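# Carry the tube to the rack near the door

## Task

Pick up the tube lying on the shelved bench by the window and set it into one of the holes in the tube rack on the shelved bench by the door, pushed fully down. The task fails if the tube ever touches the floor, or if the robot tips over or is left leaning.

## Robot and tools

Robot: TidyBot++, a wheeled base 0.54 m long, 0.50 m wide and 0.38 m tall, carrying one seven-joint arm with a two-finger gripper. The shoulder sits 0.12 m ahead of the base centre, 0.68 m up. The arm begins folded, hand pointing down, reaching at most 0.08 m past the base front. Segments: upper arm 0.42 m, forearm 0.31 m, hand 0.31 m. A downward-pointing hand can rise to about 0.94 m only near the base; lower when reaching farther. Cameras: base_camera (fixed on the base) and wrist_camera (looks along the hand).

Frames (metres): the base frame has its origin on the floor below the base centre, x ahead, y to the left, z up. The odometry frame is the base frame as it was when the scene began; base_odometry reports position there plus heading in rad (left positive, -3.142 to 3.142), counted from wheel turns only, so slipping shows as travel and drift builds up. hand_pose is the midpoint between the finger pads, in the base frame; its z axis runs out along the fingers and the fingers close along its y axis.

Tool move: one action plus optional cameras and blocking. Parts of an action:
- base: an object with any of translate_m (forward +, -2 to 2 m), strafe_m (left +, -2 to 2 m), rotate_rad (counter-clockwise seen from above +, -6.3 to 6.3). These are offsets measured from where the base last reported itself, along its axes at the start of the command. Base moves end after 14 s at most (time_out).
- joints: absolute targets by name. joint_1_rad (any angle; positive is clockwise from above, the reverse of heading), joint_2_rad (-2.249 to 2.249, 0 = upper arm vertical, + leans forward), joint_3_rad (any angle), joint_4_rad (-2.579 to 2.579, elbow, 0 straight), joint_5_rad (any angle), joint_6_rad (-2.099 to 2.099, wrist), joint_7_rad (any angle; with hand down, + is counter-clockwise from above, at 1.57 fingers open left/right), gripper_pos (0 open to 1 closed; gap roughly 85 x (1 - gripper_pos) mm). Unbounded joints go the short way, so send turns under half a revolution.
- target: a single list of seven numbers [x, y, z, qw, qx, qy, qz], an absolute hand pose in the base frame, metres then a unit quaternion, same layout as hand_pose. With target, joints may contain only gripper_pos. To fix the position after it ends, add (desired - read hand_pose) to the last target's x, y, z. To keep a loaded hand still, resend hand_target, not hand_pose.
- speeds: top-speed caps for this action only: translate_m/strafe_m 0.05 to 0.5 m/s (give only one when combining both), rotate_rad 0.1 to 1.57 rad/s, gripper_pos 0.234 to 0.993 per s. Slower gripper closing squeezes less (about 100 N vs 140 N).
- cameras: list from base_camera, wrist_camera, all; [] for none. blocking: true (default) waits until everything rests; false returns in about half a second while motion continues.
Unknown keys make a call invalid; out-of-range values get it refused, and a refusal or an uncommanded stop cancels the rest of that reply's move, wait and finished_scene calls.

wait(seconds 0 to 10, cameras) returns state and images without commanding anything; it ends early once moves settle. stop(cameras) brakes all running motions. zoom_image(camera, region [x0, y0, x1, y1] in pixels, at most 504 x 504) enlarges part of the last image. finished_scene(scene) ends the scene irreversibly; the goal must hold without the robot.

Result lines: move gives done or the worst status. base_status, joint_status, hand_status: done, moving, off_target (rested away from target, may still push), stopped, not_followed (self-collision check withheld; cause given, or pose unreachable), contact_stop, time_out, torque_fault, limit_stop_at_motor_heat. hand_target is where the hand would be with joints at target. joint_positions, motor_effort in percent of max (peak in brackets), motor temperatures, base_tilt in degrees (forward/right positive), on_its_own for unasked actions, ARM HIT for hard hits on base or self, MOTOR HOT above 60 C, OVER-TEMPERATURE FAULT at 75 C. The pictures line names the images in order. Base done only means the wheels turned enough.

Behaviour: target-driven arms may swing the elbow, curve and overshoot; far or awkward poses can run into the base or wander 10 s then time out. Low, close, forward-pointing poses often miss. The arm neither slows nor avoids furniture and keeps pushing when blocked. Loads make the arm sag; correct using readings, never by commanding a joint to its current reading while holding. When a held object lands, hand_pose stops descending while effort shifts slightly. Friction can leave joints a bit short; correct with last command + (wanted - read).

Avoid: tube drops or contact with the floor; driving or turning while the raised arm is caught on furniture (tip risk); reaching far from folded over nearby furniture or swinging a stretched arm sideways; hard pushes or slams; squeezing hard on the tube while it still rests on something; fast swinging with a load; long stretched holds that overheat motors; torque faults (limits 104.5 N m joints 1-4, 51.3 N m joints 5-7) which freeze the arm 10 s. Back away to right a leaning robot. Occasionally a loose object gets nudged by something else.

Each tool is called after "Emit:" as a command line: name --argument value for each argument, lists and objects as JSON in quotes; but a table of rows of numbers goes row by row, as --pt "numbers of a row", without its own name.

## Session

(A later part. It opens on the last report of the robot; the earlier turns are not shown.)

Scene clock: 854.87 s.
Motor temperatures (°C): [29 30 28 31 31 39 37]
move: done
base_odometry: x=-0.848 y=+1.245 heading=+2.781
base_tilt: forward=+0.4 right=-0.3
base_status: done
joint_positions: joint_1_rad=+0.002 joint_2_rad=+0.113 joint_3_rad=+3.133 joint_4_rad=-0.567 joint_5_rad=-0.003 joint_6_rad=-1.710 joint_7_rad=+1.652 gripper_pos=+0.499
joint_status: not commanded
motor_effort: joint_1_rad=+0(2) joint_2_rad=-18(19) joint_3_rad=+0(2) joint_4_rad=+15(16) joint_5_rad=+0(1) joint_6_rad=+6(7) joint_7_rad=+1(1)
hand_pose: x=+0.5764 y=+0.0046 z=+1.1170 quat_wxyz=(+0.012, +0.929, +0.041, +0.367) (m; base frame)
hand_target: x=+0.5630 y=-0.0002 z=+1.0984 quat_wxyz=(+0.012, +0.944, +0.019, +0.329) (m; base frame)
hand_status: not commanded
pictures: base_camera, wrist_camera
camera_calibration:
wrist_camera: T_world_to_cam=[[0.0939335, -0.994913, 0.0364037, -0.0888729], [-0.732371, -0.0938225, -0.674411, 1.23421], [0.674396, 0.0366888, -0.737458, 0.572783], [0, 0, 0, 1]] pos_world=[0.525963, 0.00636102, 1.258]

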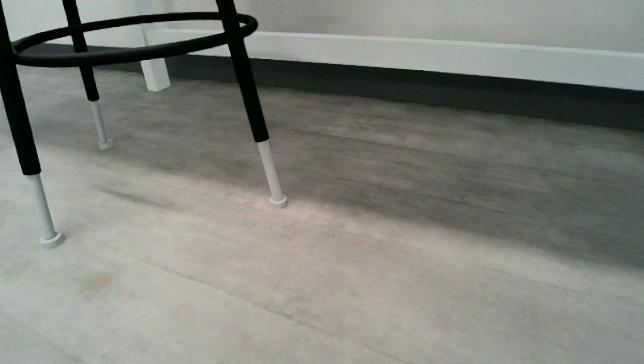

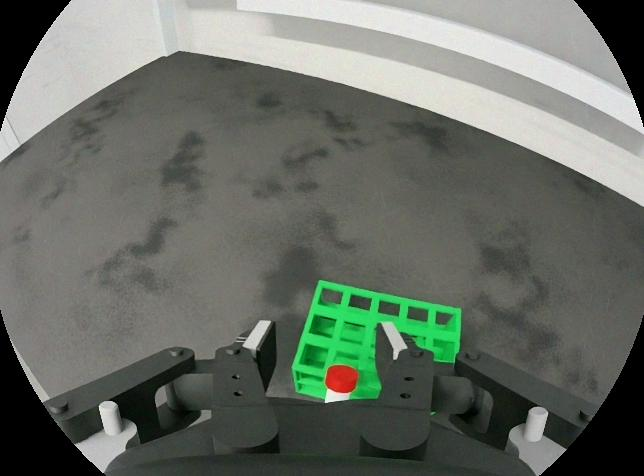

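Emit:
move --joints '{"joint_1_rad": 0.0, "joint_2_rad": 0.028, "joint_4_rad": -0.553, "joint_6_rad": -1.92, "joint_7_rad": 1.52}' --cameras '["wrist_camera"]'

Emit:
zoom_image --camera "wrist_camera" --region '[250, 230, 450, 400]'

Scene clock: 861.87 s.
Motor temperatures (°C): [29 30 28 31 31 39 37]
move: done
base_odometry: x=-0.848 y=+1.245 heading=+2.781
base_tilt: forward=+0.3 right=-0.4
base_status: not commanded
joint_positions: joint_1_rad=+0.002 joint_2_rad=+0.023 joint_3_rad=+3.133 joint_4_rad=-0.554 joint_5_rad=-0.003 joint_6_rad=-1.842 joint_7_rad=+1.563 gripper_pos=+0.499
joint_status: all done
motor_effort: joint_1_rad=+0(1) joint_2_rad=-12(21) joint_3_rad=+0(1) joint_4_rad=+13(17) joint_5_rad=+1(1) joint_6_rad=+5(7) joint_7_rad=+1(2)
hand_pose: x=+0.5060 y=+0.0045 z=+1.1324 quat_wxyz=(-0.004, +0.935, +0.000, +0.353) (m; base frame)
hand_target: x=+0.4892 y=-0.0003 z=+1.1156 quat_wxyz=(-0.002, +0.949, -0.025, +0.315) (m; base frame)
hand_status: not commanded
pictures: wrist_camera
camera_calibration:
wrist_camera: T_world_to_cam=[[0.0289761, -0.999302, -0.0235939, 0.0178608], [-0.755533, -0.00644106, -0.655079, 1.18239], [0.654469, 0.0368076, -0.755192, 0.661898], [0, 0, 0, 1]] pos_world=[0.459629, 0.00110134, 1.27484]

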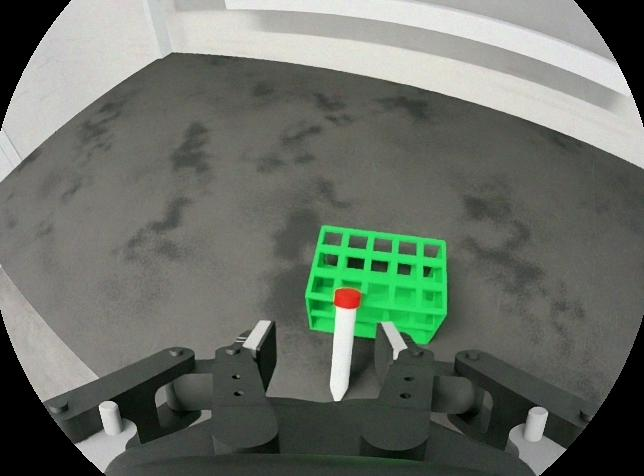

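Scaled by 2.520.

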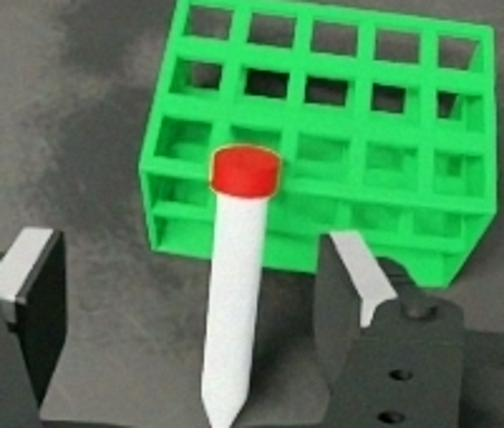

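Emit:
move --base '{"rotate_rad": -0.11, "strafe_m": 0.056}' --speeds '{"strafe_m": 0.1, "rotate_rad": 0.2}' --cameras '[]'

Emit:
move --joints '{"joint_1_rad": 0.015, "joint_2_rad": 0.008, "joint_4_rad": -0.881, "joint_6_rad": -1.60, "joint_7_rad": 1.52}' --cameras '["wrist_camera"]'

Emit:
zoom_image --camera "wrist_camera" --region '[230, 230, 430, 400]'

Scene clock: 880.27 s.
Motor temperatures (°C): [29 30 28 30 31 39 37]
move: done
base_odometry: x=-0.868 y=+1.193 heading=+2.670
base_tilt: forward=+0.3 right=-0.4
base_status: done
joint_positions: joint_1_rad=+0.002 joint_2_rad=+0.023 joint_3_rad=+3.133 joint_4_rad=-0.554 joint_5_rad=-0.003 joint_6_rad=-1.842 joint_7_rad=+1.562 gripper_pos=+0.499
joint_status: not commanded
motor_effort: joint_1_rad=+1(1) joint_2_rad=-13(14) joint_3_rad=+0(1) joint_4_rad=+14(14) joint_5_rad=+1(1) joint_6_rad=+5(7) joint_7_rad=+1(1)
hand_pose: x=+0.5058 y=+0.0047 z=+1.1323 quat_wxyz=(-0.004, +0.936, +0.000, +0.353) (m; base frame)
hand_target: x=+0.4892 y=-0.0003 z=+1.1156 quat_wxyz=(-0.002, +0.949, -0.025, +0.315) (m; base frame)
hand_status: not commanded
pictures: none
No camera images: "cameras" was empty.

Scene clock: 881.70 s.
Motor temperatures (°C): [29 30 28 30 31 39 37]
move: done
base_odometry: x=-0.868 y=+1.193 heading=+2.670
base_tilt: forward=+0.3 right=-0.4
base_status: not commanded
joint_positions: joint_1_rad=+0.002 joint_2_rad=+0.020 joint_3_rad=+3.133 joint_4_rad=-0.868 joint_5_rad=-0.003 joint_6_rad=-1.674 joint_7_rad=+1.562 gripper_pos=+0.499
joint_status: all done
motor_effort: joint_1_rad=+0(2) joint_2_rad=-15(17) joint_3_rad=-1(1) joint_4_rad=+16(18) joint_5_rad=+0(1) joint_6_rad=+4(7) joint_7_rad=+1(2)
hand_pose: x=+0.5415 y=+0.0049 z=+1.0406 quat_wxyz=(-0.004, +0.958, -0.001, +0.286) (m; base frame)
hand_target: x=+0.5553 y=-0.0064 z=+1.0534 quat_wxyz=(+0.002, +0.947, -0.029, +0.321) (m; base frame)
hand_status: not commanded
pictures: wrist_camera
camera_calibration:
wrist_camera: T_world_to_cam=[[0.0242239, -0.999326, -0.0275892, 0.0217821], [-0.840855, -0.00544024, -0.541234, 1.07693], [0.540719, 0.0363093, -0.84042, 0.719557], [0, 0, 0, 1]] pos_world=[0.515938, 0.00149954, 1.1882]

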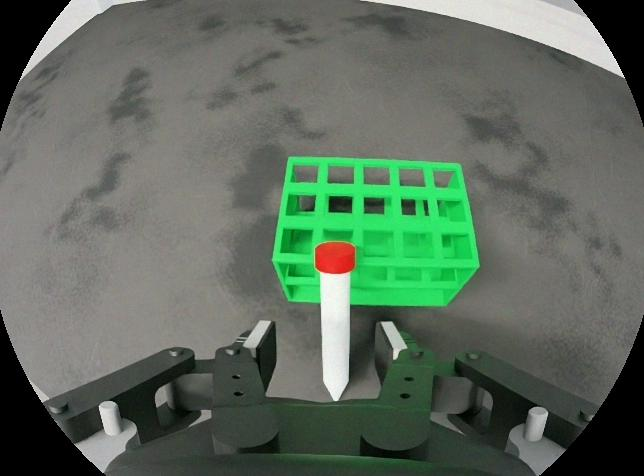

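Scaled by 2.520.

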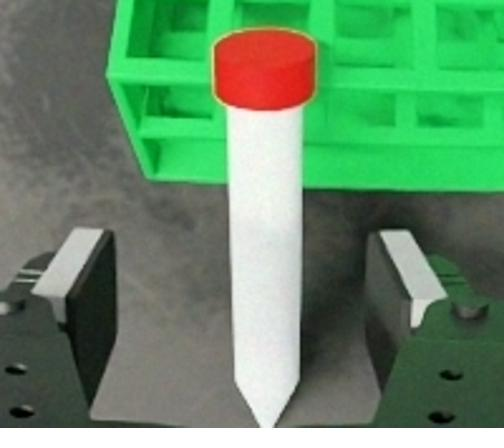

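Emit:
move --joints '{"joint_1_rad": 0.024, "joint_2_rad": 0.0, "joint_4_rad": -1.00, "joint_6_rad": -1.45}' --cameras '["wrist_camera"]'

Emit:
zoom_image --camera "wrist_camera" --region '[230, 230, 430, 400]'

Scene clock: 897.70 s.
Motor temperatures (°C): [29 30 28 30 31 39 37]
move: done
base_odometry: x=-0.868 y=+1.193 heading=+2.670
base_tilt: forward=+0.3 right=-0.4
base_status: not commanded
joint_positions: joint_1_rad=+0.010 joint_2_rad=+0.009 joint_3_rad=+3.133 joint_4_rad=-0.988 joint_5_rad=-0.003 joint_6_rad=-1.525 joint_7_rad=+1.562 gripper_pos=+0.499
joint_status: all done
motor_effort: joint_1_rad=+0(1) joint_2_rad=-17(18) joint_3_rad=+0(0) joint_4_rad=+18(20) joint_5_rad=+0(1) joint_6_rad=+5(6) joint_7_rad=+1(1)
hand_pose: x=+0.5674 y=+0.0017 z=+1.0202 quat_wxyz=(-0.003, +0.952, -0.005, +0.305) (m; base frame)
hand_target: x=+0.5818 y=-0.0106 z=+1.0327 quat_wxyz=(+0.003, +0.940, -0.032, +0.339) (m; base frame)
hand_status: not commanded
pictures: wrist_camera
camera_calibration:
wrist_camera: T_world_to_cam=[[0.0172111, -0.999486, -0.0270446, 0.0208198], [-0.818186, 0.00146823, -0.574952, 1.10914], [0.574696, 0.032023, -0.81774, 0.646149], [0, 0, 0, 1]] pos_world=[0.535788, -0.00151096, 1.16665]

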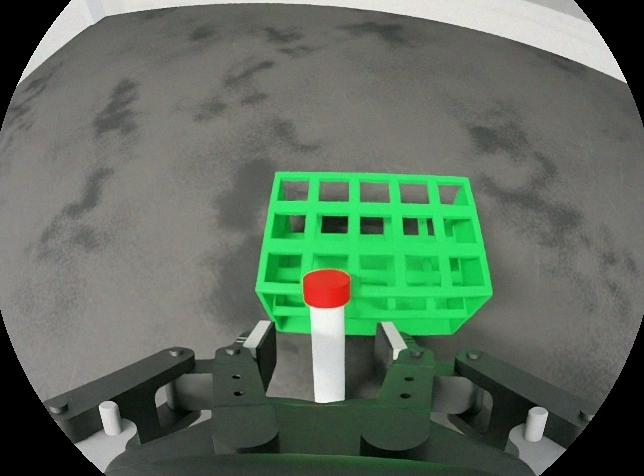

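Scaled by 2.520.

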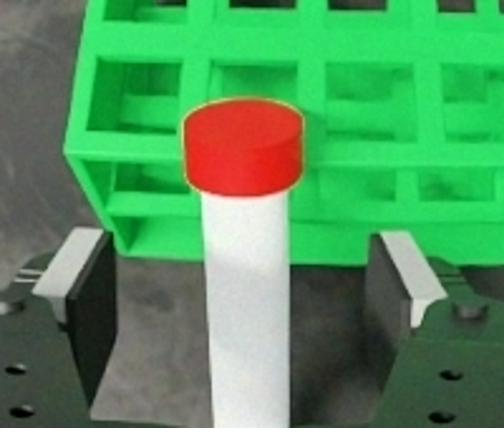

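Emit:
move --joints '{"joint_2_rad": 0.0, "joint_4_rad": -1.052, "joint_6_rad": -1.405}' --cameras '["wrist_camera"]'

Emit:
zoom_image --camera "wrist_camera" --region '[230, 230, 430, 400]'

Scene clock: 901.73 s.
Motor temperatures (°C): [29 30 28 30 31 39 37]
move: done
base_odometry: x=-0.868 y=+1.193 heading=+2.670
base_tilt: forward=+0.3 right=-0.4
base_status: not commanded
joint_positions: joint_1_rad=+0.010 joint_2_rad=+0.006 joint_3_rad=+3.133 joint_4_rad=-1.041 joint_5_rad=-0.003 joint_6_rad=-1.477 joint_7_rad=+1.562 gripper_pos=+0.499
joint_status: all done
motor_effort: joint_1_rad=+0(1) joint_2_rad=-17(18) joint_3_rad=+0(0) joint_4_rad=+18(20) joint_5_rad=+0(0) joint_6_rad=+5(6) joint_7_rad=+1(1)
hand_pose: x=+0.5738 y=+0.0017 z=+1.0062 quat_wxyz=(-0.003, +0.953, -0.005, +0.304) (m; base frame)
hand_target: x=+0.5886 y=-0.0106 z=+1.0174 quat_wxyz=(+0.003, +0.941, -0.032, +0.336) (m; base frame)
hand_status: not commanded
pictures: wrist_camera
camera_calibration:
wrist_camera: T_world_to_cam=[[0.0170592, -0.999486, -0.0271459, 0.0205256], [-0.819668, 0.00156805, -0.572836, 1.10509], [0.572584, 0.0320228, -0.81922, 0.633719], [0, 0, 0, 1]] pos_world=[0.542597, -0.00151126, 1.15275]

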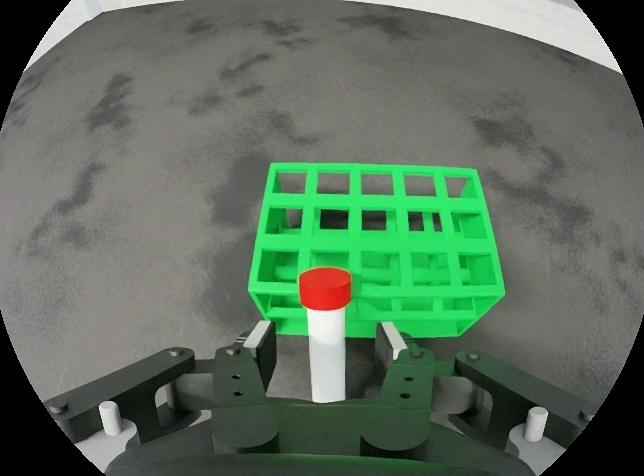

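Scaled by 2.520.

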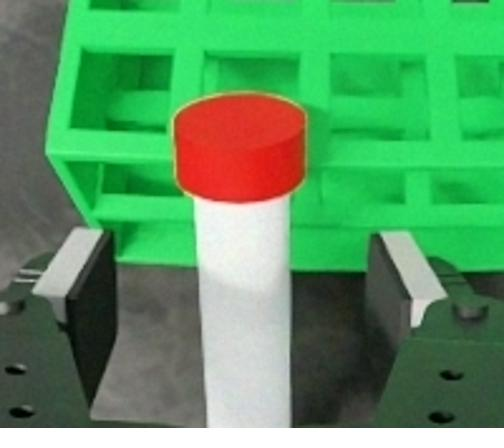

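Emit:
move --joints '{"gripper_pos": 0.86}' --speeds '{"gripper_pos": 0.234}' --cameras '["wrist_camera"]'

Emit:
zoom_image --camera "wrist_camera" --region '[230, 230, 430, 400]'

Scene clock: 908.13 s.
Motor temperatures (°C): [29 30 28 30 31 39 37]
move: done
base_odometry: x=-0.868 y=+1.193 heading=+2.670
base_tilt: forward=+0.4 right=-0.4
base_status: not commanded
joint_positions: joint_1_rad=+0.010 joint_2_rad=+0.005 joint_3_rad=+3.133 joint_4_rad=-1.041 joint_5_rad=-0.003 joint_6_rad=-1.476 joint_7_rad=+1.561 gripper_pos=+0.859
joint_status: all done
motor_effort: joint_1_rad=+0(0) joint_2_rad=-16(17) joint_3_rad=+0(0) joint_4_rad=+18(19) joint_5_rad=+0(0) joint_6_rad=+4(6) joint_7_rad=+1(1)
hand_pose: x=+0.5739 y=+0.0016 z=+1.0064 quat_wxyz=(-0.003, +0.952, -0.005, +0.305) (m; base frame)
hand_target: x=+0.5886 y=-0.0106 z=+1.0174 quat_wxyz=(+0.003, +0.941, -0.032, +0.336) (m; base frame)
hand_status: not commanded
pictures: wrist_camera
camera_calibration:
wrist_camera: T_world_to_cam=[[0.0169377, -0.999489, -0.0271116, 0.0205547], [-0.819303, 0.00166845, -0.573358, 1.10555], [0.573111, 0.031924, -0.818856, 0.633097], [0, 0, 0, 1]] pos_world=[0.542595, -0.00151133, 1.15285]

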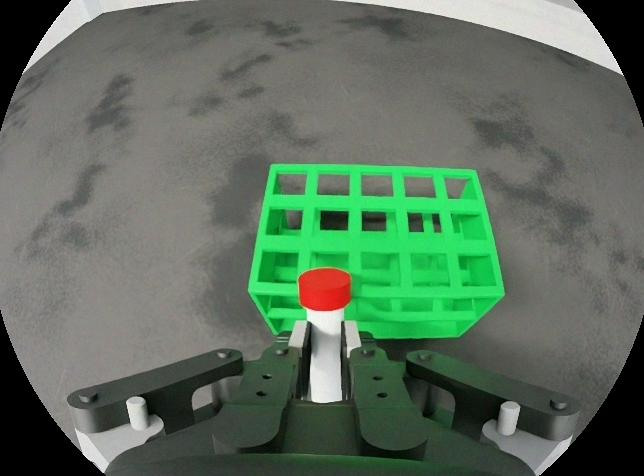

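Scaled by 2.520.

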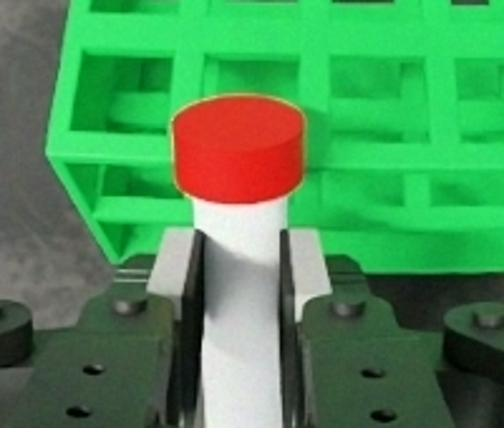

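Emit:
move --joints '{"gripper_pos": 0.90}' --speeds '{"gripper_pos": 0.234}' --cameras '["wrist_camera"]'

Emit:
zoom_image --camera "wrist_camera" --region '[230, 230, 430, 400]'

Scene clock: 913.30 s.
Motor temperatures (°C): [29 30 28 30 31 39 37]
move: done
base_odometry: x=-0.868 y=+1.193 heading=+2.670
base_tilt: forward=+0.3 right=-0.4
base_status: not commanded
joint_positions: joint_1_rad=+0.010 joint_2_rad=+0.002 joint_3_rad=+3.133 joint_4_rad=-1.043 joint_5_rad=-0.003 joint_6_rad=-1.473 joint_7_rad=+1.561 gripper_pos=+0.902
joint_status: all done
motor_effort: joint_1_rad=+0(0) joint_2_rad=-17(17) joint_3_rad=+0(0) joint_4_rad=+19(19) joint_5_rad=+0(1) joint_6_rad=+5(6) joint_7_rad=+1(1)
hand_pose: x=+0.5736 y=+0.0016 z=+1.0078 quat_wxyz=(-0.003, +0.952, -0.005, +0.307) (m; base frame)
hand_target: x=+0.5886 y=-0.0106 z=+1.0174 quat_wxyz=(+0.003, +0.941, -0.032, +0.336) (m; base frame)
hand_status: not commanded
pictures: wrist_camera
camera_calibration:
wrist_camera: T_world_to_cam=[[0.0168528, -0.999492, -0.0270606, 0.0204931], [-0.816415, 0.0018686, -0.577463, 1.10849], [0.57722, 0.0318245, -0.815968, 0.62917], [0, 0, 0, 1]] pos_world=[0.541477, -0.00161168, 1.15405]

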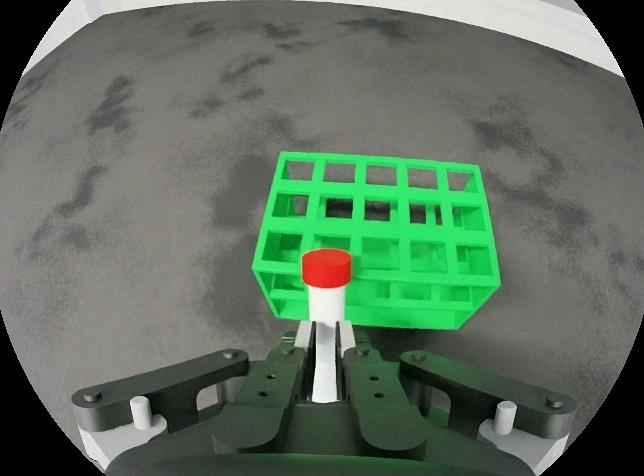

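Scaled by 2.520.

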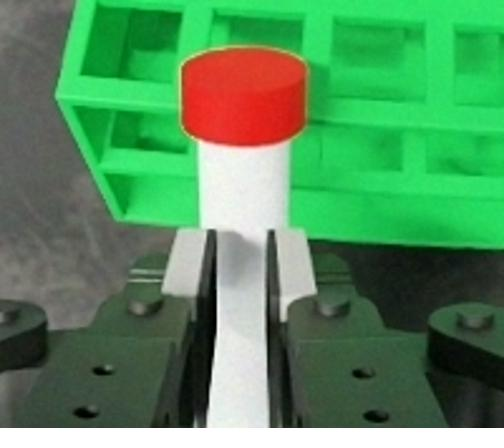

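Emit:
move --joints '{"gripper_pos": 0.6}' --speeds '{"gripper_pos": 0.3}' --cameras '[]'

Emit:
move --joints '{"joint_2_rad": 0.006, "joint_4_rad": -1.087, "joint_6_rad": -1.365}' --cameras '["wrist_camera"]'

Emit:
zoom_image --camera "wrist_camera" --region '[230, 230, 430, 400]'

Scene clock: 921.73 s.
Motor temperatures (°C): [29 30 28 30 31 39 37]
move: done
base_odometry: x=-0.868 y=+1.193 heading=+2.670
base_tilt: forward=+0.3 right=-0.4
base_status: not commanded
joint_positions: joint_1_rad=+0.010 joint_2_rad=+0.002 joint_3_rad=+3.133 joint_4_rad=-1.043 joint_5_rad=-0.003 joint_6_rad=-1.473 joint_7_rad=+1.561 gripper_pos=+0.599
joint_status: all done
motor_effort: joint_1_rad=+0(1) joint_2_rad=-17(17) joint_3_rad=+0(0) joint_4_rad=+18(19) joint_5_rad=+0(1) joint_6_rad=+5(6) joint_7_rad=+1(1)
hand_pose: x=+0.5736 y=+0.0016 z=+1.0078 quat_wxyz=(-0.003, +0.952, -0.005, +0.307) (m; base frame)
hand_target: x=+0.5886 y=-0.0106 z=+1.0174 quat_wxyz=(+0.003, +0.941, -0.032, +0.336) (m; base frame)
hand_status: not commanded
pictures: none
No camera images: "cameras" was empty.

Scene clock: 922.40 s.
Motor temperatures (°C): [29 30 28 30 31 39 37]
move: done
base_odometry: x=-0.868 y=+1.193 heading=+2.670
base_tilt: forward=+0.3 right=-0.4
base_status: not commanded
joint_positions: joint_1_rad=+0.010 joint_2_rad=+0.003 joint_3_rad=+3.133 joint_4_rad=-1.076 joint_5_rad=-0.003 joint_6_rad=-1.434 joint_7_rad=+1.561 gripper_pos=+0.599
joint_status: all done
motor_effort: joint_1_rad=+0(0) joint_2_rad=-17(18) joint_3_rad=+0(0) joint_4_rad=+19(20) joint_5_rad=+0(1) joint_6_rad=+4(6) joint_7_rad=+1(1)
hand_pose: x=+0.5803 y=+0.0016 z=+0.9992 quat_wxyz=(-0.003, +0.951, -0.005, +0.309) (m; base frame)
hand_target: x=+0.5970 y=-0.0107 z=+1.0058 quat_wxyz=(+0.003, +0.942, -0.031, +0.335) (m; base frame)
hand_status: not commanded
pictures: wrist_camera
camera_calibration:
wrist_camera: T_world_to_cam=[[0.0168917, -0.999492, -0.0270443, 0.0201106], [-0.813843, 0.00196874, -0.581082, 1.1112], [0.580839, 0.0318253, -0.813396, 0.613495], [0, 0, 0, 1]] pos_world=[0.547661, -0.00161198, 1.14526]

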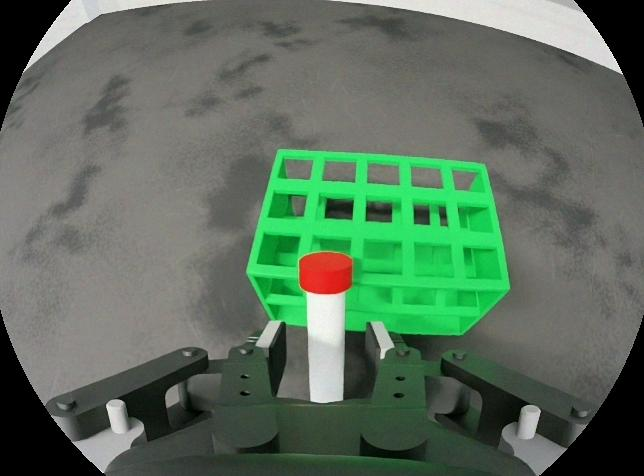

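Scaled by 2.520.

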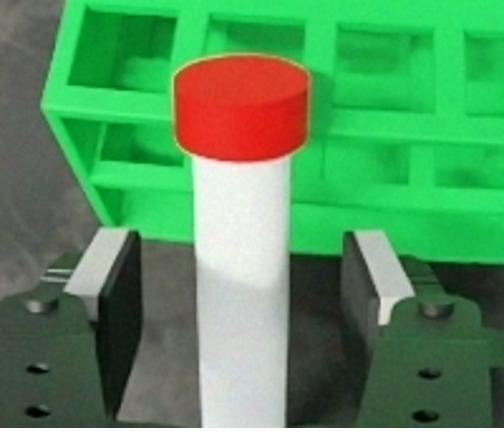

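Emit:
move --joints '{"joint_2_rad": 0.012, "joint_4_rad": -1.112, "joint_6_rad": -1.34}' --cameras '["wrist_camera"]'

Emit:
zoom_image --camera "wrist_camera" --region '[230, 230, 430, 400]'

Scene clock: 928.80 s.
Motor temperatures (°C): [29 30 28 30 31 39 37]
move: done
base_odometry: x=-0.868 y=+1.193 heading=+2.670
base_tilt: forward=+0.3 right=-0.4
base_status: not commanded
joint_positions: joint_1_rad=+0.010 joint_2_rad=+0.005 joint_3_rad=+3.133 joint_4_rad=-1.100 joint_5_rad=-0.003 joint_6_rad=-1.409 joint_7_rad=+1.561 gripper_pos=+0.599
joint_status: all done
motor_effort: joint_1_rad=+0(0) joint_2_rad=-18(18) joint_3_rad=+0(0) joint_4_rad=+19(20) joint_5_rad=+0(0) joint_6_rad=+5(6) joint_7_rad=+2(2)
hand_pose: x=+0.5844 y=+0.0016 z=+0.9918 quat_wxyz=(-0.003, +0.951, -0.005, +0.309) (m; base frame)
hand_target: x=+0.6025 y=-0.0107 z=+0.9959 quat_wxyz=(+0.003, +0.943, -0.031, +0.332) (m; base frame)
hand_status: not commanded
pictures: wrist_camera
camera_calibration:
wrist_camera: T_world_to_cam=[[0.0167872, -0.999491, -0.027117, 0.019984], [-0.814344, 0.00206869, -0.580379, 1.10977], [0.58014, 0.0318255, -0.813895, 0.606127], [0, 0, 0, 1]] pos_world=[0.551764, -0.00161227, 1.13796]

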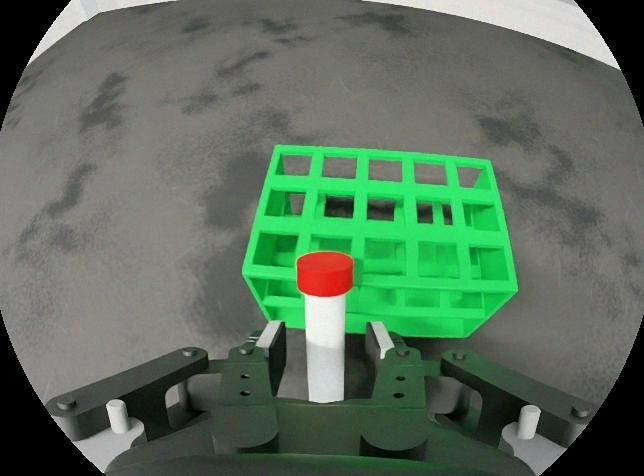

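Scaled by 2.520.

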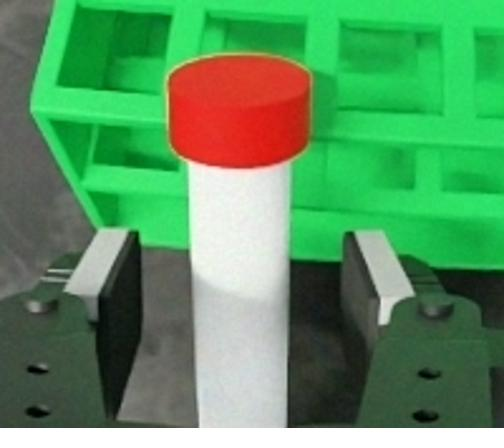

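Emit:
move --joints '{"gripper_pos": 0.87}' --speeds '{"gripper_pos": 0.234}' --cameras '["wrist_camera"]'

Scene clock: 932.50 s.
Motor temperatures (°C): [29 30 28 30 31 39 37]
move: off_target
base_odometry: x=-0.868 y=+1.193 heading=+2.670
base_tilt: forward=+0.3 right=-0.4
base_status: not commanded
joint_positions: joint_1_rad=+0.010 joint_2_rad=+0.005 joint_3_rad=+3.133 joint_4_rad=-1.100 joint_5_rad=-0.003 joint_6_rad=-1.409 joint_7_rad=+1.561 gripper_pos=+0.838
joint_status: gripper_pos off_target (ended at +0.838, target +0.870)
motor_effort: joint_1_rad=+0(1) joint_2_rad=-16(18) joint_3_rad=+0(0) joint_4_rad=+18(20) joint_5_rad=+0(1) joint_6_rad=+5(6) joint_7_rad=+1(1)
hand_pose: x=+0.5845 y=+0.0016 z=+0.9919 quat_wxyz=(-0.003, +0.951, -0.005, +0.309) (m; base frame)
hand_target: x=+0.6025 y=-0.0107 z=+0.9959 quat_wxyz=(+0.003, +0.943, -0.031, +0.332) (m; base frame)
hand_status: not commanded
pictures: wrist_camera
camera_calibration:
wrist_camera: T_world_to_cam=[[0.0167929, -0.999491, -0.0271125, 0.0199768], [-0.814215, 0.00206845, -0.580559, 1.11005], [0.58032, 0.0318247, -0.813767, 0.605906], [0, 0, 0, 1]] pos_world=[0.551863, -0.00161227, 1.13806]

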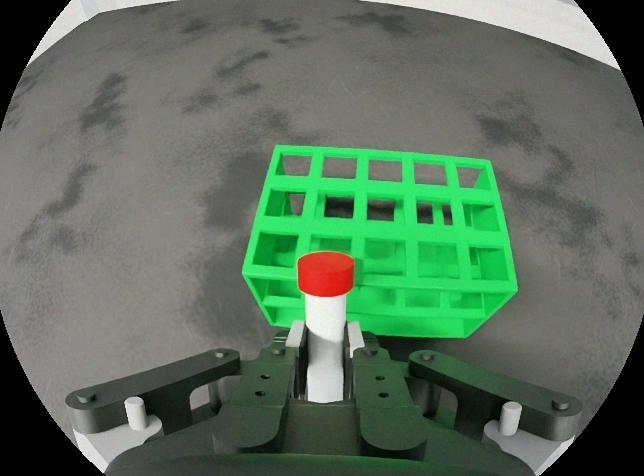

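Emit:
zoom_image --camera "wrist_camera" --region '[280, 240, 372, 330]'

Scaled by 5.478.

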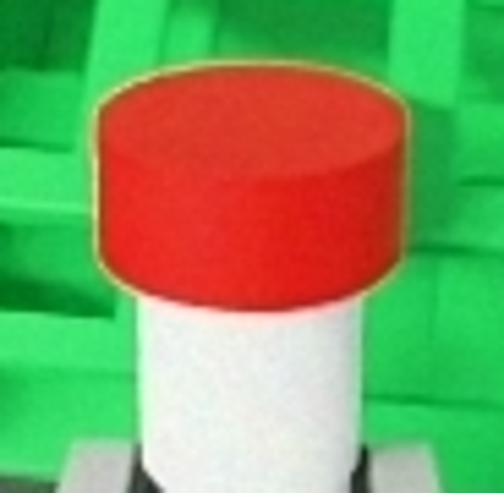

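Emit:
move --joints '{"joint_2_rad": -0.39, "joint_4_rad": -1.595, "joint_6_rad": -0.565}' --cameras '["wrist_camera"]'

Emit:
zoom_image --camera "wrist_camera" --region '[230, 230, 430, 400]'

Scene clock: 959.80 s.
Motor temperatures (°C): [29 30 28 30 31 39 37]
move: done
base_odometry: x=-0.868 y=+1.193 heading=+2.670
base_tilt: forward=+0.3 right=-0.4
base_status: not commanded
joint_positions: joint_1_rad=+0.010 joint_2_rad=-0.385 joint_3_rad=+3.133 joint_4_rad=-1.578 joint_5_rad=-0.003 joint_6_rad=-0.639 joint_7_rad=+1.561 gripper_pos=+0.838
joint_status: all done
motor_effort: joint_1_rad=+0(1) joint_2_rad=-6(18) joint_3_rad=+0(1) joint_4_rad=+22(23) joint_5_rad=+0(1) joint_6_rad=+8(10) joint_7_rad=+1(2)
hand_pose: x=+0.5539 y=+0.0024 z=+1.1070 quat_wxyz=(-0.002, +0.793, -0.004, +0.609) (m; base frame)
hand_target: x=+0.5576 y=-0.0059 z=+1.1218 quat_wxyz=(-0.001, +0.774, -0.020, +0.633) (m; base frame)
hand_status: not commanded
pictures: wrist_camera
camera_calibration:
wrist_camera: T_world_to_cam=[[0.0277553, -0.999585, -0.0077649, -0.00299609], [-0.266903, 0.0000752743, -0.963723, 1.273], [0.963324, 0.0288209, -0.26679, -0.100312], [0, 0, 0, 1]] pos_world=[0.436484, -0.000199578, 1.20003]

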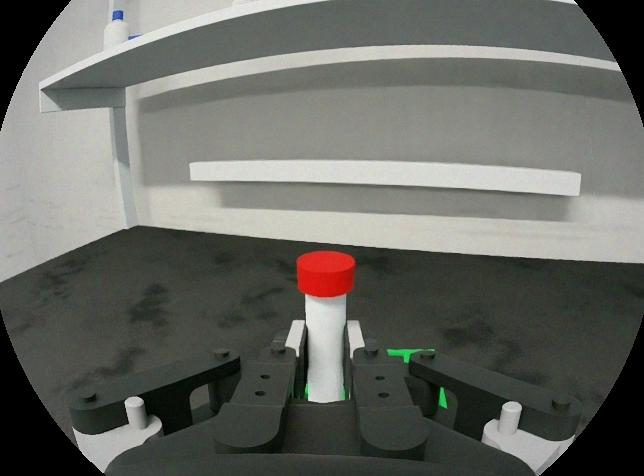

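Scaled by 2.520.

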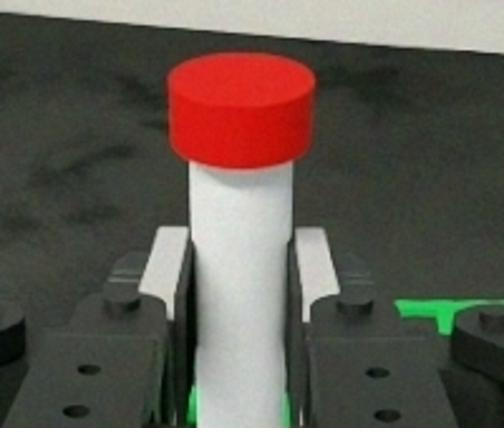

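Emit:
move --base '{"translate_m": -0.12}' --speeds '{"translate_m": 0.15}' --cameras '["wrist_camera"]'

Emit:
zoom_image --camera "wrist_camera" --region '[230, 260, 450, 400]'

Scene clock: 972.97 s.
Motor temperatures (°C): [29 29 28 30 31 39 37]
move: done
base_odometry: x=-0.761 y=+1.138 heading=+2.670
base_tilt: forward=+0.3 right=-0.4
base_status: done
joint_positions: joint_1_rad=+0.011 joint_2_rad=-0.393 joint_3_rad=+3.133 joint_4_rad=-1.581 joint_5_rad=-0.003 joint_6_rad=-0.635 joint_7_rad=+1.561 gripper_pos=+0.838
joint_status: not commanded
motor_effort: joint_1_rad=+0(0) joint_2_rad=-6(11) joint_3_rad=+0(1) joint_4_rad=+22(23) joint_5_rad=+1(1) joint_6_rad=+9(9) joint_7_rad=+1(1)
hand_pose: x=+0.5510 y=+0.0021 z=+1.1102 quat_wxyz=(-0.002, +0.791, -0.004, +0.612) (m; base frame)
hand_target: x=+0.5576 y=-0.0059 z=+1.1218 quat_wxyz=(-0.001, +0.774, -0.020, +0.633) (m; base frame)
hand_status: not commanded
pictures: wrist_camera
camera_calibration:
wrist_camera: T_world_to_cam=[[0.0271008, -0.999604, -0.00751717, -0.00309055], [-0.257824, 0.000275896, -0.966192, 1.27296], [0.965812, 0.0281227, -0.257714, -0.108167], [0, 0, 0, 1]] pos_world=[0.432752, -0.000398573, 1.20202]

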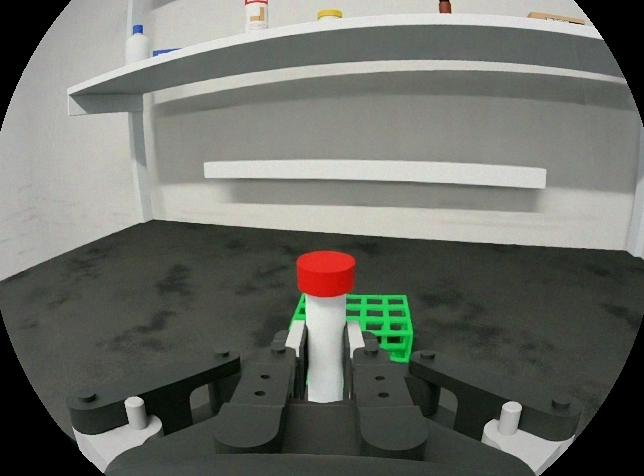

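Scaled by 2.291.

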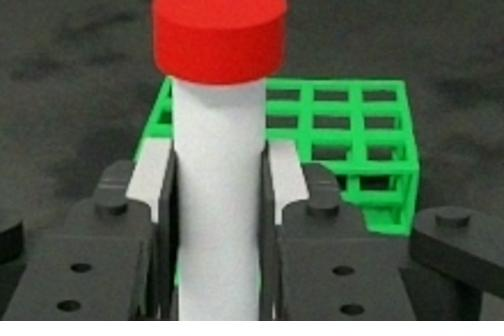

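Emit:
move --base '{"translate_m": 0.15}' --speeds '{"translate_m": 0.15}' --cameras '["wrist_camera"]'

Emit:
move --joints '{"joint_2_rad": -0.31, "joint_4_rad": -1.589, "joint_6_rad": -0.488}' --cameras '["wrist_camera"]'

Scene clock: 991.17 s.
Motor temperatures (°C): [29 29 28 30 31 39 37]
move: done
base_odometry: x=-0.895 y=+1.206 heading=+2.670
base_tilt: forward=+0.3 right=-0.4
base_status: done
joint_positions: joint_1_rad=+0.012 joint_2_rad=-0.388 joint_3_rad=+3.133 joint_4_rad=-1.582 joint_5_rad=-0.003 joint_6_rad=-0.634 joint_7_rad=+1.561 gripper_pos=+0.838
joint_status: not commanded
motor_effort: joint_1_rad=+0(1) joint_2_rad=-5(9) joint_3_rad=+0(1) joint_4_rad=+22(23) joint_5_rad=+0(1) joint_6_rad=+9(10) joint_7_rad=+1(1)
hand_pose: x=+0.5532 y=+0.0015 z=+1.1077 quat_wxyz=(-0.002, +0.792, -0.005, +0.610) (m; base frame)
hand_target: x=+0.5576 y=-0.0059 z=+1.1218 quat_wxyz=(-0.001, +0.774, -0.020, +0.633) (m; base frame)
hand_status: not commanded
pictures: wrist_camera
camera_calibration:
wrist_camera: T_world_to_cam=[[0.0257024, -0.99964, -0.00769938, -0.00284621], [-0.262701, 0.00067716, -0.964877, 1.27235], [0.964535, 0.0268223, -0.262589, -0.104763], [0, 0, 0, 1]] pos_world=[0.435368, -0.000896781, 1.20013]

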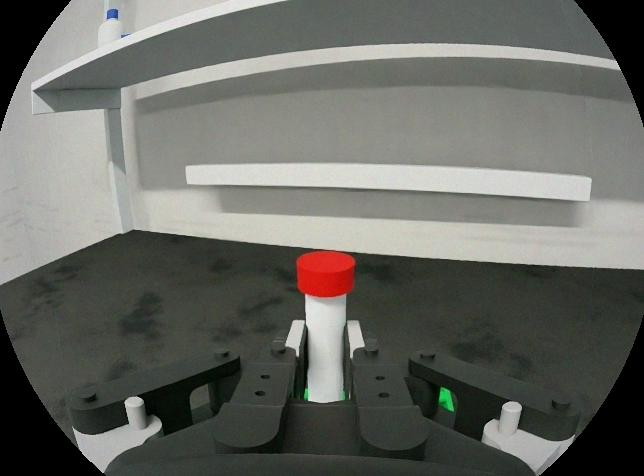

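Scene clock: 992.10 s.
Motor temperatures (°C): [29 29 28 30 31 39 37]
move: done
base_odometry: x=-0.895 y=+1.206 heading=+2.670
base_tilt: forward=+0.3 right=-0.4
base_status: not commanded
joint_positions: joint_1_rad=+0.012 joint_2_rad=-0.313 joint_3_rad=+3.133 joint_4_rad=-1.582 joint_5_rad=-0.003 joint_6_rad=-0.558 joint_7_rad=+1.561 gripper_pos=+0.838
joint_status: all done
motor_effort: joint_1_rad=+0(0) joint_2_rad=-9(12) joint_3_rad=+0(0) joint_4_rad=+22(23) joint_5_rad=+0(1) joint_6_rad=+9(9) joint_7_rad=+1(1)
hand_pose: x=+0.5907 y=+0.0011 z=+1.0964 quat_wxyz=(-0.002, +0.792, -0.005, +0.611) (m; base frame)
hand_target: x=+0.5969 y=-0.0062 z=+1.1122 quat_wxyz=(-0.001, +0.773, -0.020, +0.634) (m; base frame)
hand_status: not commanded
pictures: wrist_camera
camera_calibration:
wrist_camera: T_world_to_cam=[[0.0257189, -0.999634, -0.00841218, -0.00355718], [-0.262129, 0.00137686, -0.965032, 1.27118], [0.96469, 0.0270247, -0.261997, -0.144565], [0, 0, 0, 1]] pos_world=[0.472766, -0.00139929, 1.18883]

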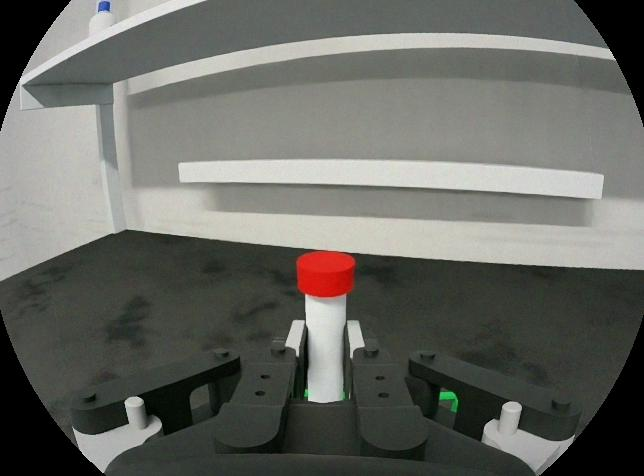

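Emit:
move --joints '{"joint_2_rad": -0.329, "joint_4_rad": -1.699, "joint_6_rad": -0.398}' --cameras '["wrist_camera"]'

Scene clock: 998.73 s.
Motor temperatures (°C): [29 29 28 30 31 39 37]
move: done
base_odometry: x=-0.895 y=+1.206 heading=+2.670
base_tilt: forward=+0.3 right=-0.4
base_status: not commanded
joint_positions: joint_1_rad=+0.012 joint_2_rad=-0.317 joint_3_rad=+3.133 joint_4_rad=-1.688 joint_5_rad=-0.003 joint_6_rad=-0.471 joint_7_rad=+1.561 gripper_pos=+0.838
joint_status: all done
motor_effort: joint_1_rad=+0(1) joint_2_rad=-9(10) joint_3_rad=+0(0) joint_4_rad=+23(25) joint_5_rad=+0(1) joint_6_rad=+9(9) joint_7_rad=+1(1)
hand_pose: x=+0.5956 y=+0.0009 z=+1.0606 quat_wxyz=(-0.002, +0.796, -0.005, +0.605) (m; base frame)
hand_target: x=+0.5962 y=-0.0058 z=+1.0817 quat_wxyz=(-0.002, +0.773, -0.019, +0.634) (m; base frame)
hand_status: not commanded
pictures: wrist_camera
camera_calibration:
wrist_camera: T_world_to_cam=[[0.0253485, -0.999639, -0.00891677, -0.00334711], [-0.27592, 0.00157704, -0.961179, 1.24212], [0.960846, 0.0268247, -0.27578, -0.141859], [0, 0, 0, 1]] pos_world=[0.479115, -0.00149942, 1.15475]

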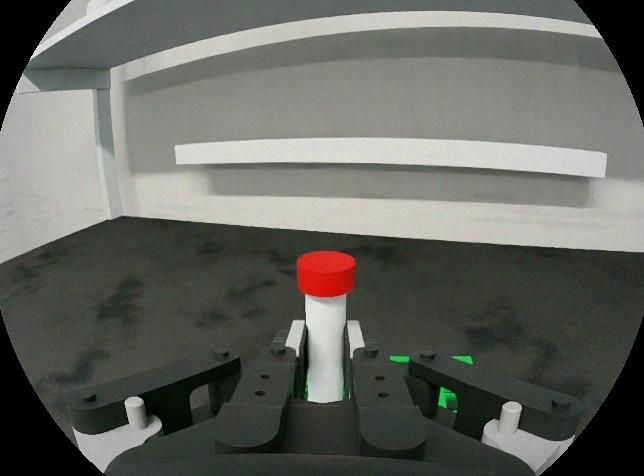

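Emit:
zoom_image --camera "wrist_camera" --region '[290, 330, 490, 430]'

Scaled by 2.520.

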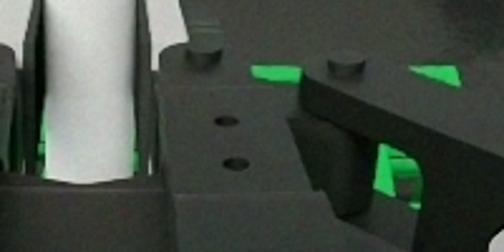

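Emit:
move --joints '{"joint_2_rad": -0.352, "joint_4_rad": -1.785, "joint_6_rad": -0.324}' --cameras '["wrist_camera"]'

Emit:
zoom_image --camera "wrist_camera" --region '[230, 300, 490, 440]'

Scene clock: 1013.03 s.
Motor temperatures (°C): [29 29 28 30 31 39 37]
move: done
base_odometry: x=-0.895 y=+1.206 heading=+2.670
base_tilt: forward=+0.3 right=-0.4
base_status: not commanded
joint_positions: joint_1_rad=+0.012 joint_2_rad=-0.339 joint_3_rad=+3.133 joint_4_rad=-1.773 joint_5_rad=-0.003 joint_6_rad=-0.396 joint_7_rad=+1.561 gripper_pos=+0.838
joint_status: all done
motor_effort: joint_1_rad=+0(1) joint_2_rad=-8(10) joint_3_rad=+0(0) joint_4_rad=+23(24) joint_5_rad=+1(1) joint_6_rad=+9(9) joint_7_rad=+1(1)
hand_pose: x=+0.5914 y=+0.0009 z=+1.0416 quat_wxyz=(-0.002, +0.793, -0.005, +0.610) (m; base frame)
hand_target: x=+0.5911 y=-0.0053 z=+1.0623 quat_wxyz=(-0.002, +0.770, -0.018, +0.638) (m; base frame)
hand_status: not commanded
pictures: wrist_camera
camera_calibration:
wrist_camera: T_world_to_cam=[[0.0252139, -0.999647, -0.00834624, -0.00397592], [-0.264607, 0.00137745, -0.964355, 1.21926], [0.964027, 0.0265236, -0.264479, -0.156684], [0, 0, 0, 1]] pos_world=[0.473774, -0.00149815, 1.13433]

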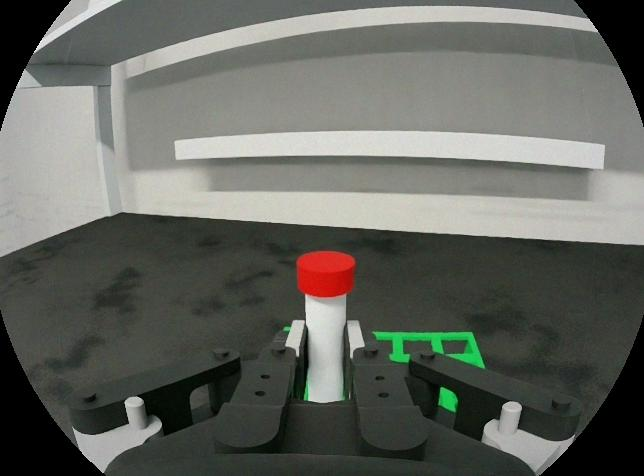

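Scaled by 1.938.

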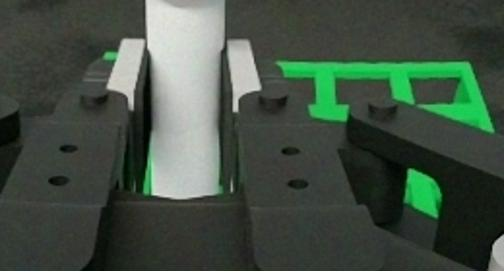

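Emit:
move --joints '{"joint_2_rad": -0.350, "joint_4_rad": -1.832, "joint_6_rad": -0.272}' --cameras '["wrist_camera"]'

Emit:
zoom_image --camera "wrist_camera" --region '[230, 300, 490, 440]'

Scene clock: 1029.20 s.
Motor temperatures (°C): [29 29 28 30 31 39 37]
move: done
base_odometry: x=-0.895 y=+1.206 heading=+2.670
base_tilt: forward=+0.3 right=-0.4
base_status: not commanded
joint_positions: joint_1_rad=+0.012 joint_2_rad=-0.340 joint_3_rad=+3.133 joint_4_rad=-1.821 joint_5_rad=-0.003 joint_6_rad=-0.341 joint_7_rad=+1.561 gripper_pos=+0.838
joint_status: all done
motor_effort: joint_1_rad=+0(0) joint_2_rad=-9(10) joint_3_rad=+0(0) joint_4_rad=+23(25) joint_5_rad=+0(1) joint_6_rad=+9(10) joint_7_rad=+1(1)
hand_pose: x=+0.5933 y=+0.0008 z=+1.0295 quat_wxyz=(-0.002, +0.790, -0.005, +0.613) (m; base frame)
hand_target: x=+0.5938 y=-0.0051 z=+1.0482 quat_wxyz=(-0.002, +0.769, -0.018, +0.639) (m; base frame)
hand_status: not commanded
pictures: wrist_camera
camera_calibration:
wrist_camera: T_world_to_cam=[[0.0251648, -0.99965, -0.00819803, -0.00435525], [-0.256131, 0.00147959, -0.966641, 1.20544], [0.966315, 0.0264251, -0.256004, -0.17177], [0, 0, 0, 1]] pos_world=[0.474844, -0.00159823, 1.12122]

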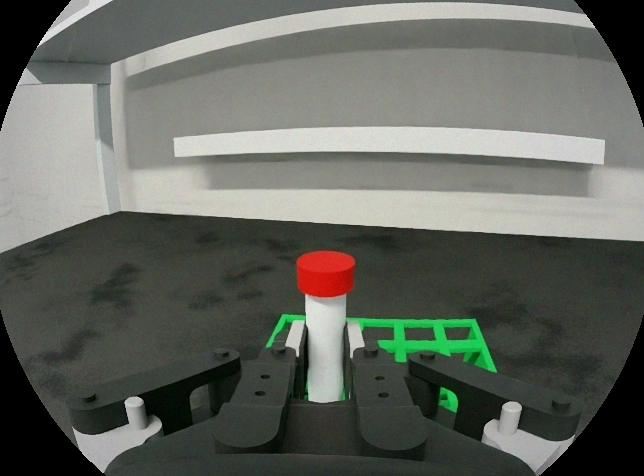

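Scaled by 1.938.

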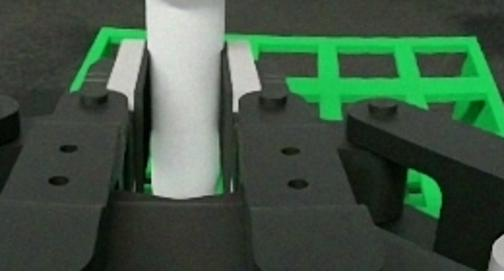

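Emit:
move --joints '{"joint_2_rad": -0.348, "joint_4_rad": -1.86, "joint_6_rad": -0.242}' --cameras '[]'

Scene clock: 1037.67 s.
Motor temperatures (°C): [29 29 28 31 31 39 37]
move: done
base_odometry: x=-0.895 y=+1.206 heading=+2.670
base_tilt: forward=+0.3 right=-0.4
base_status: not commanded
joint_positions: joint_1_rad=+0.012 joint_2_rad=-0.340 joint_3_rad=+3.133 joint_4_rad=-1.848 joint_5_rad=-0.003 joint_6_rad=-0.309 joint_7_rad=+1.561 gripper_pos=+0.838
joint_status: all done
motor_effort: joint_1_rad=+0(0) joint_2_rad=-8(10) joint_3_rad=+0(1) joint_4_rad=+23(24) joint_5_rad=+0(1) joint_6_rad=+8(9) joint_7_rad=+1(1)
hand_pose: x=+0.5943 y=+0.0008 z=+1.0222 quat_wxyz=(-0.002, +0.789, -0.005, +0.615) (m; base frame)
hand_target: x=+0.5953 y=-0.0050 z=+1.0391 quat_wxyz=(-0.002, +0.769, -0.017, +0.639) (m; base frame)
hand_status: not commanded
pictures: none
No camera images: "cameras" was empty.

Emit:
move --joints '{"joint_2_rad": -0.347, "joint_4_rad": -1.885, "joint_6_rad": -0.217}' --cameras '["wrist_camera"]'

Emit:
zoom_image --camera "wrist_camera" --region '[230, 300, 490, 440]'

Scene clock: 1040.80 s.
Motor temperatures (°C): [29 29 28 31 31 39 37]
move: done
base_odometry: x=-0.895 y=+1.206 heading=+2.670
base_tilt: forward=+0.3 right=-0.4
base_status: not commanded
joint_positions: joint_1_rad=+0.012 joint_2_rad=-0.340 joint_3_rad=+3.133 joint_4_rad=-1.872 joint_5_rad=-0.003 joint_6_rad=-0.284 joint_7_rad=+1.561 gripper_pos=+0.838
joint_status: all done
motor_effort: joint_1_rad=+0(0) joint_2_rad=-8(9) joint_3_rad=+0(1) joint_4_rad=+23(24) joint_5_rad=+0(1) joint_6_rad=+8(9) joint_7_rad=+1(1)
hand_pose: x=+0.5947 y=+0.0007 z=+1.0150 quat_wxyz=(-0.002, +0.788, -0.005, +0.615) (m; base frame)
hand_target: x=+0.5960 y=-0.0048 z=+1.0307 quat_wxyz=(-0.003, +0.769, -0.017, +0.639) (m; base frame)
hand_status: not commanded
pictures: wrist_camera
camera_calibration:
wrist_camera: T_world_to_cam=[[0.0250143, -0.999655, -0.00801214, -0.00473811], [-0.250921, 0.00147971, -0.968007, 1.19002], [0.967684, 0.0262244, -0.250797, -0.18302], [0, 0, 0, 1]] pos_world=[0.475825, -0.00169777, 1.10601]

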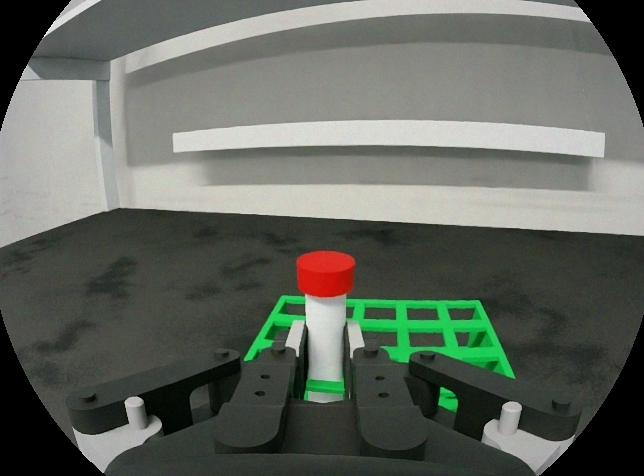

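Scaled by 1.938.

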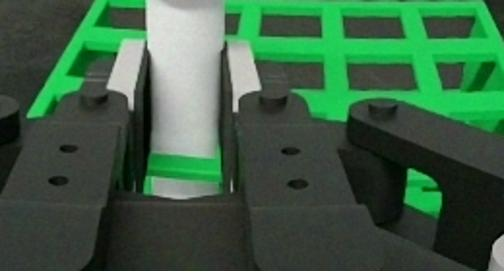

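Emit:
move --joints '{"joint_2_rad": -0.346, "joint_4_rad": -1.905, "joint_6_rad": -0.197}' --cameras '["wrist_camera"]'

Emit:
zoom_image --camera "wrist_camera" --region '[270, 300, 390, 420]'

Scene clock: 1046.13 s.
Motor temperatures (°C): [29 29 28 31 31 39 37]
move: done
base_odometry: x=-0.895 y=+1.206 heading=+2.670
base_tilt: forward=+0.3 right=-0.4
base_status: not commanded
joint_positions: joint_1_rad=+0.012 joint_2_rad=-0.341 joint_3_rad=+3.133 joint_4_rad=-1.886 joint_5_rad=-0.003 joint_6_rad=-0.259 joint_7_rad=+1.561 gripper_pos=+0.838
joint_status: all done
motor_effort: joint_1_rad=+0(1) joint_2_rad=-8(9) joint_3_rad=+1(1) joint_4_rad=+23(23) joint_5_rad=+1(1) joint_6_rad=+8(10) joint_7_rad=+1(1)
hand_pose: x=+0.5953 y=+0.0007 z=+1.0141 quat_wxyz=(-0.002, +0.785, -0.005, +0.620) (m; base frame)
hand_target: x=+0.5965 y=-0.0048 z=+1.0240 quat_wxyz=(-0.003, +0.769, -0.017, +0.639) (m; base frame)
hand_status: not commanded
pictures: wrist_camera
camera_calibration:
wrist_camera: T_world_to_cam=[[0.0250818, -0.999655, -0.00781858, -0.00499094], [-0.239729, 0.00157828, -0.970839, 1.18557], [0.970516, 0.0262247, -0.239607, -0.196849], [0, 0, 0, 1]] pos_world=[0.475386, -0.00169806, 1.10379]

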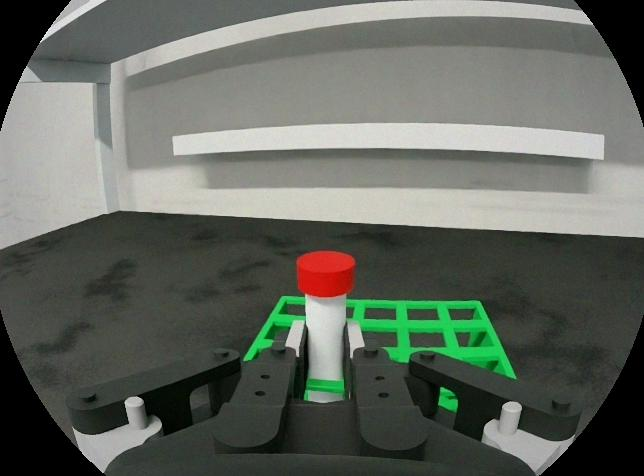

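Scaled by 4.200.

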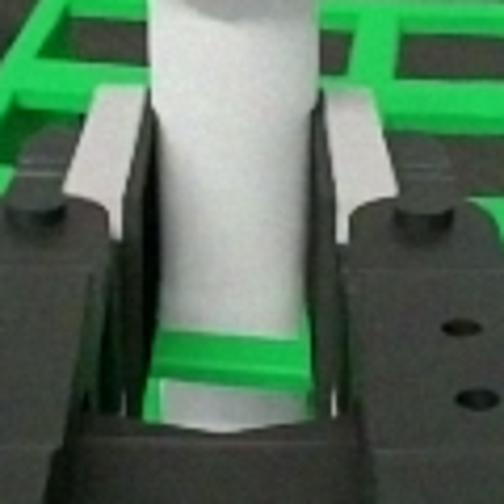

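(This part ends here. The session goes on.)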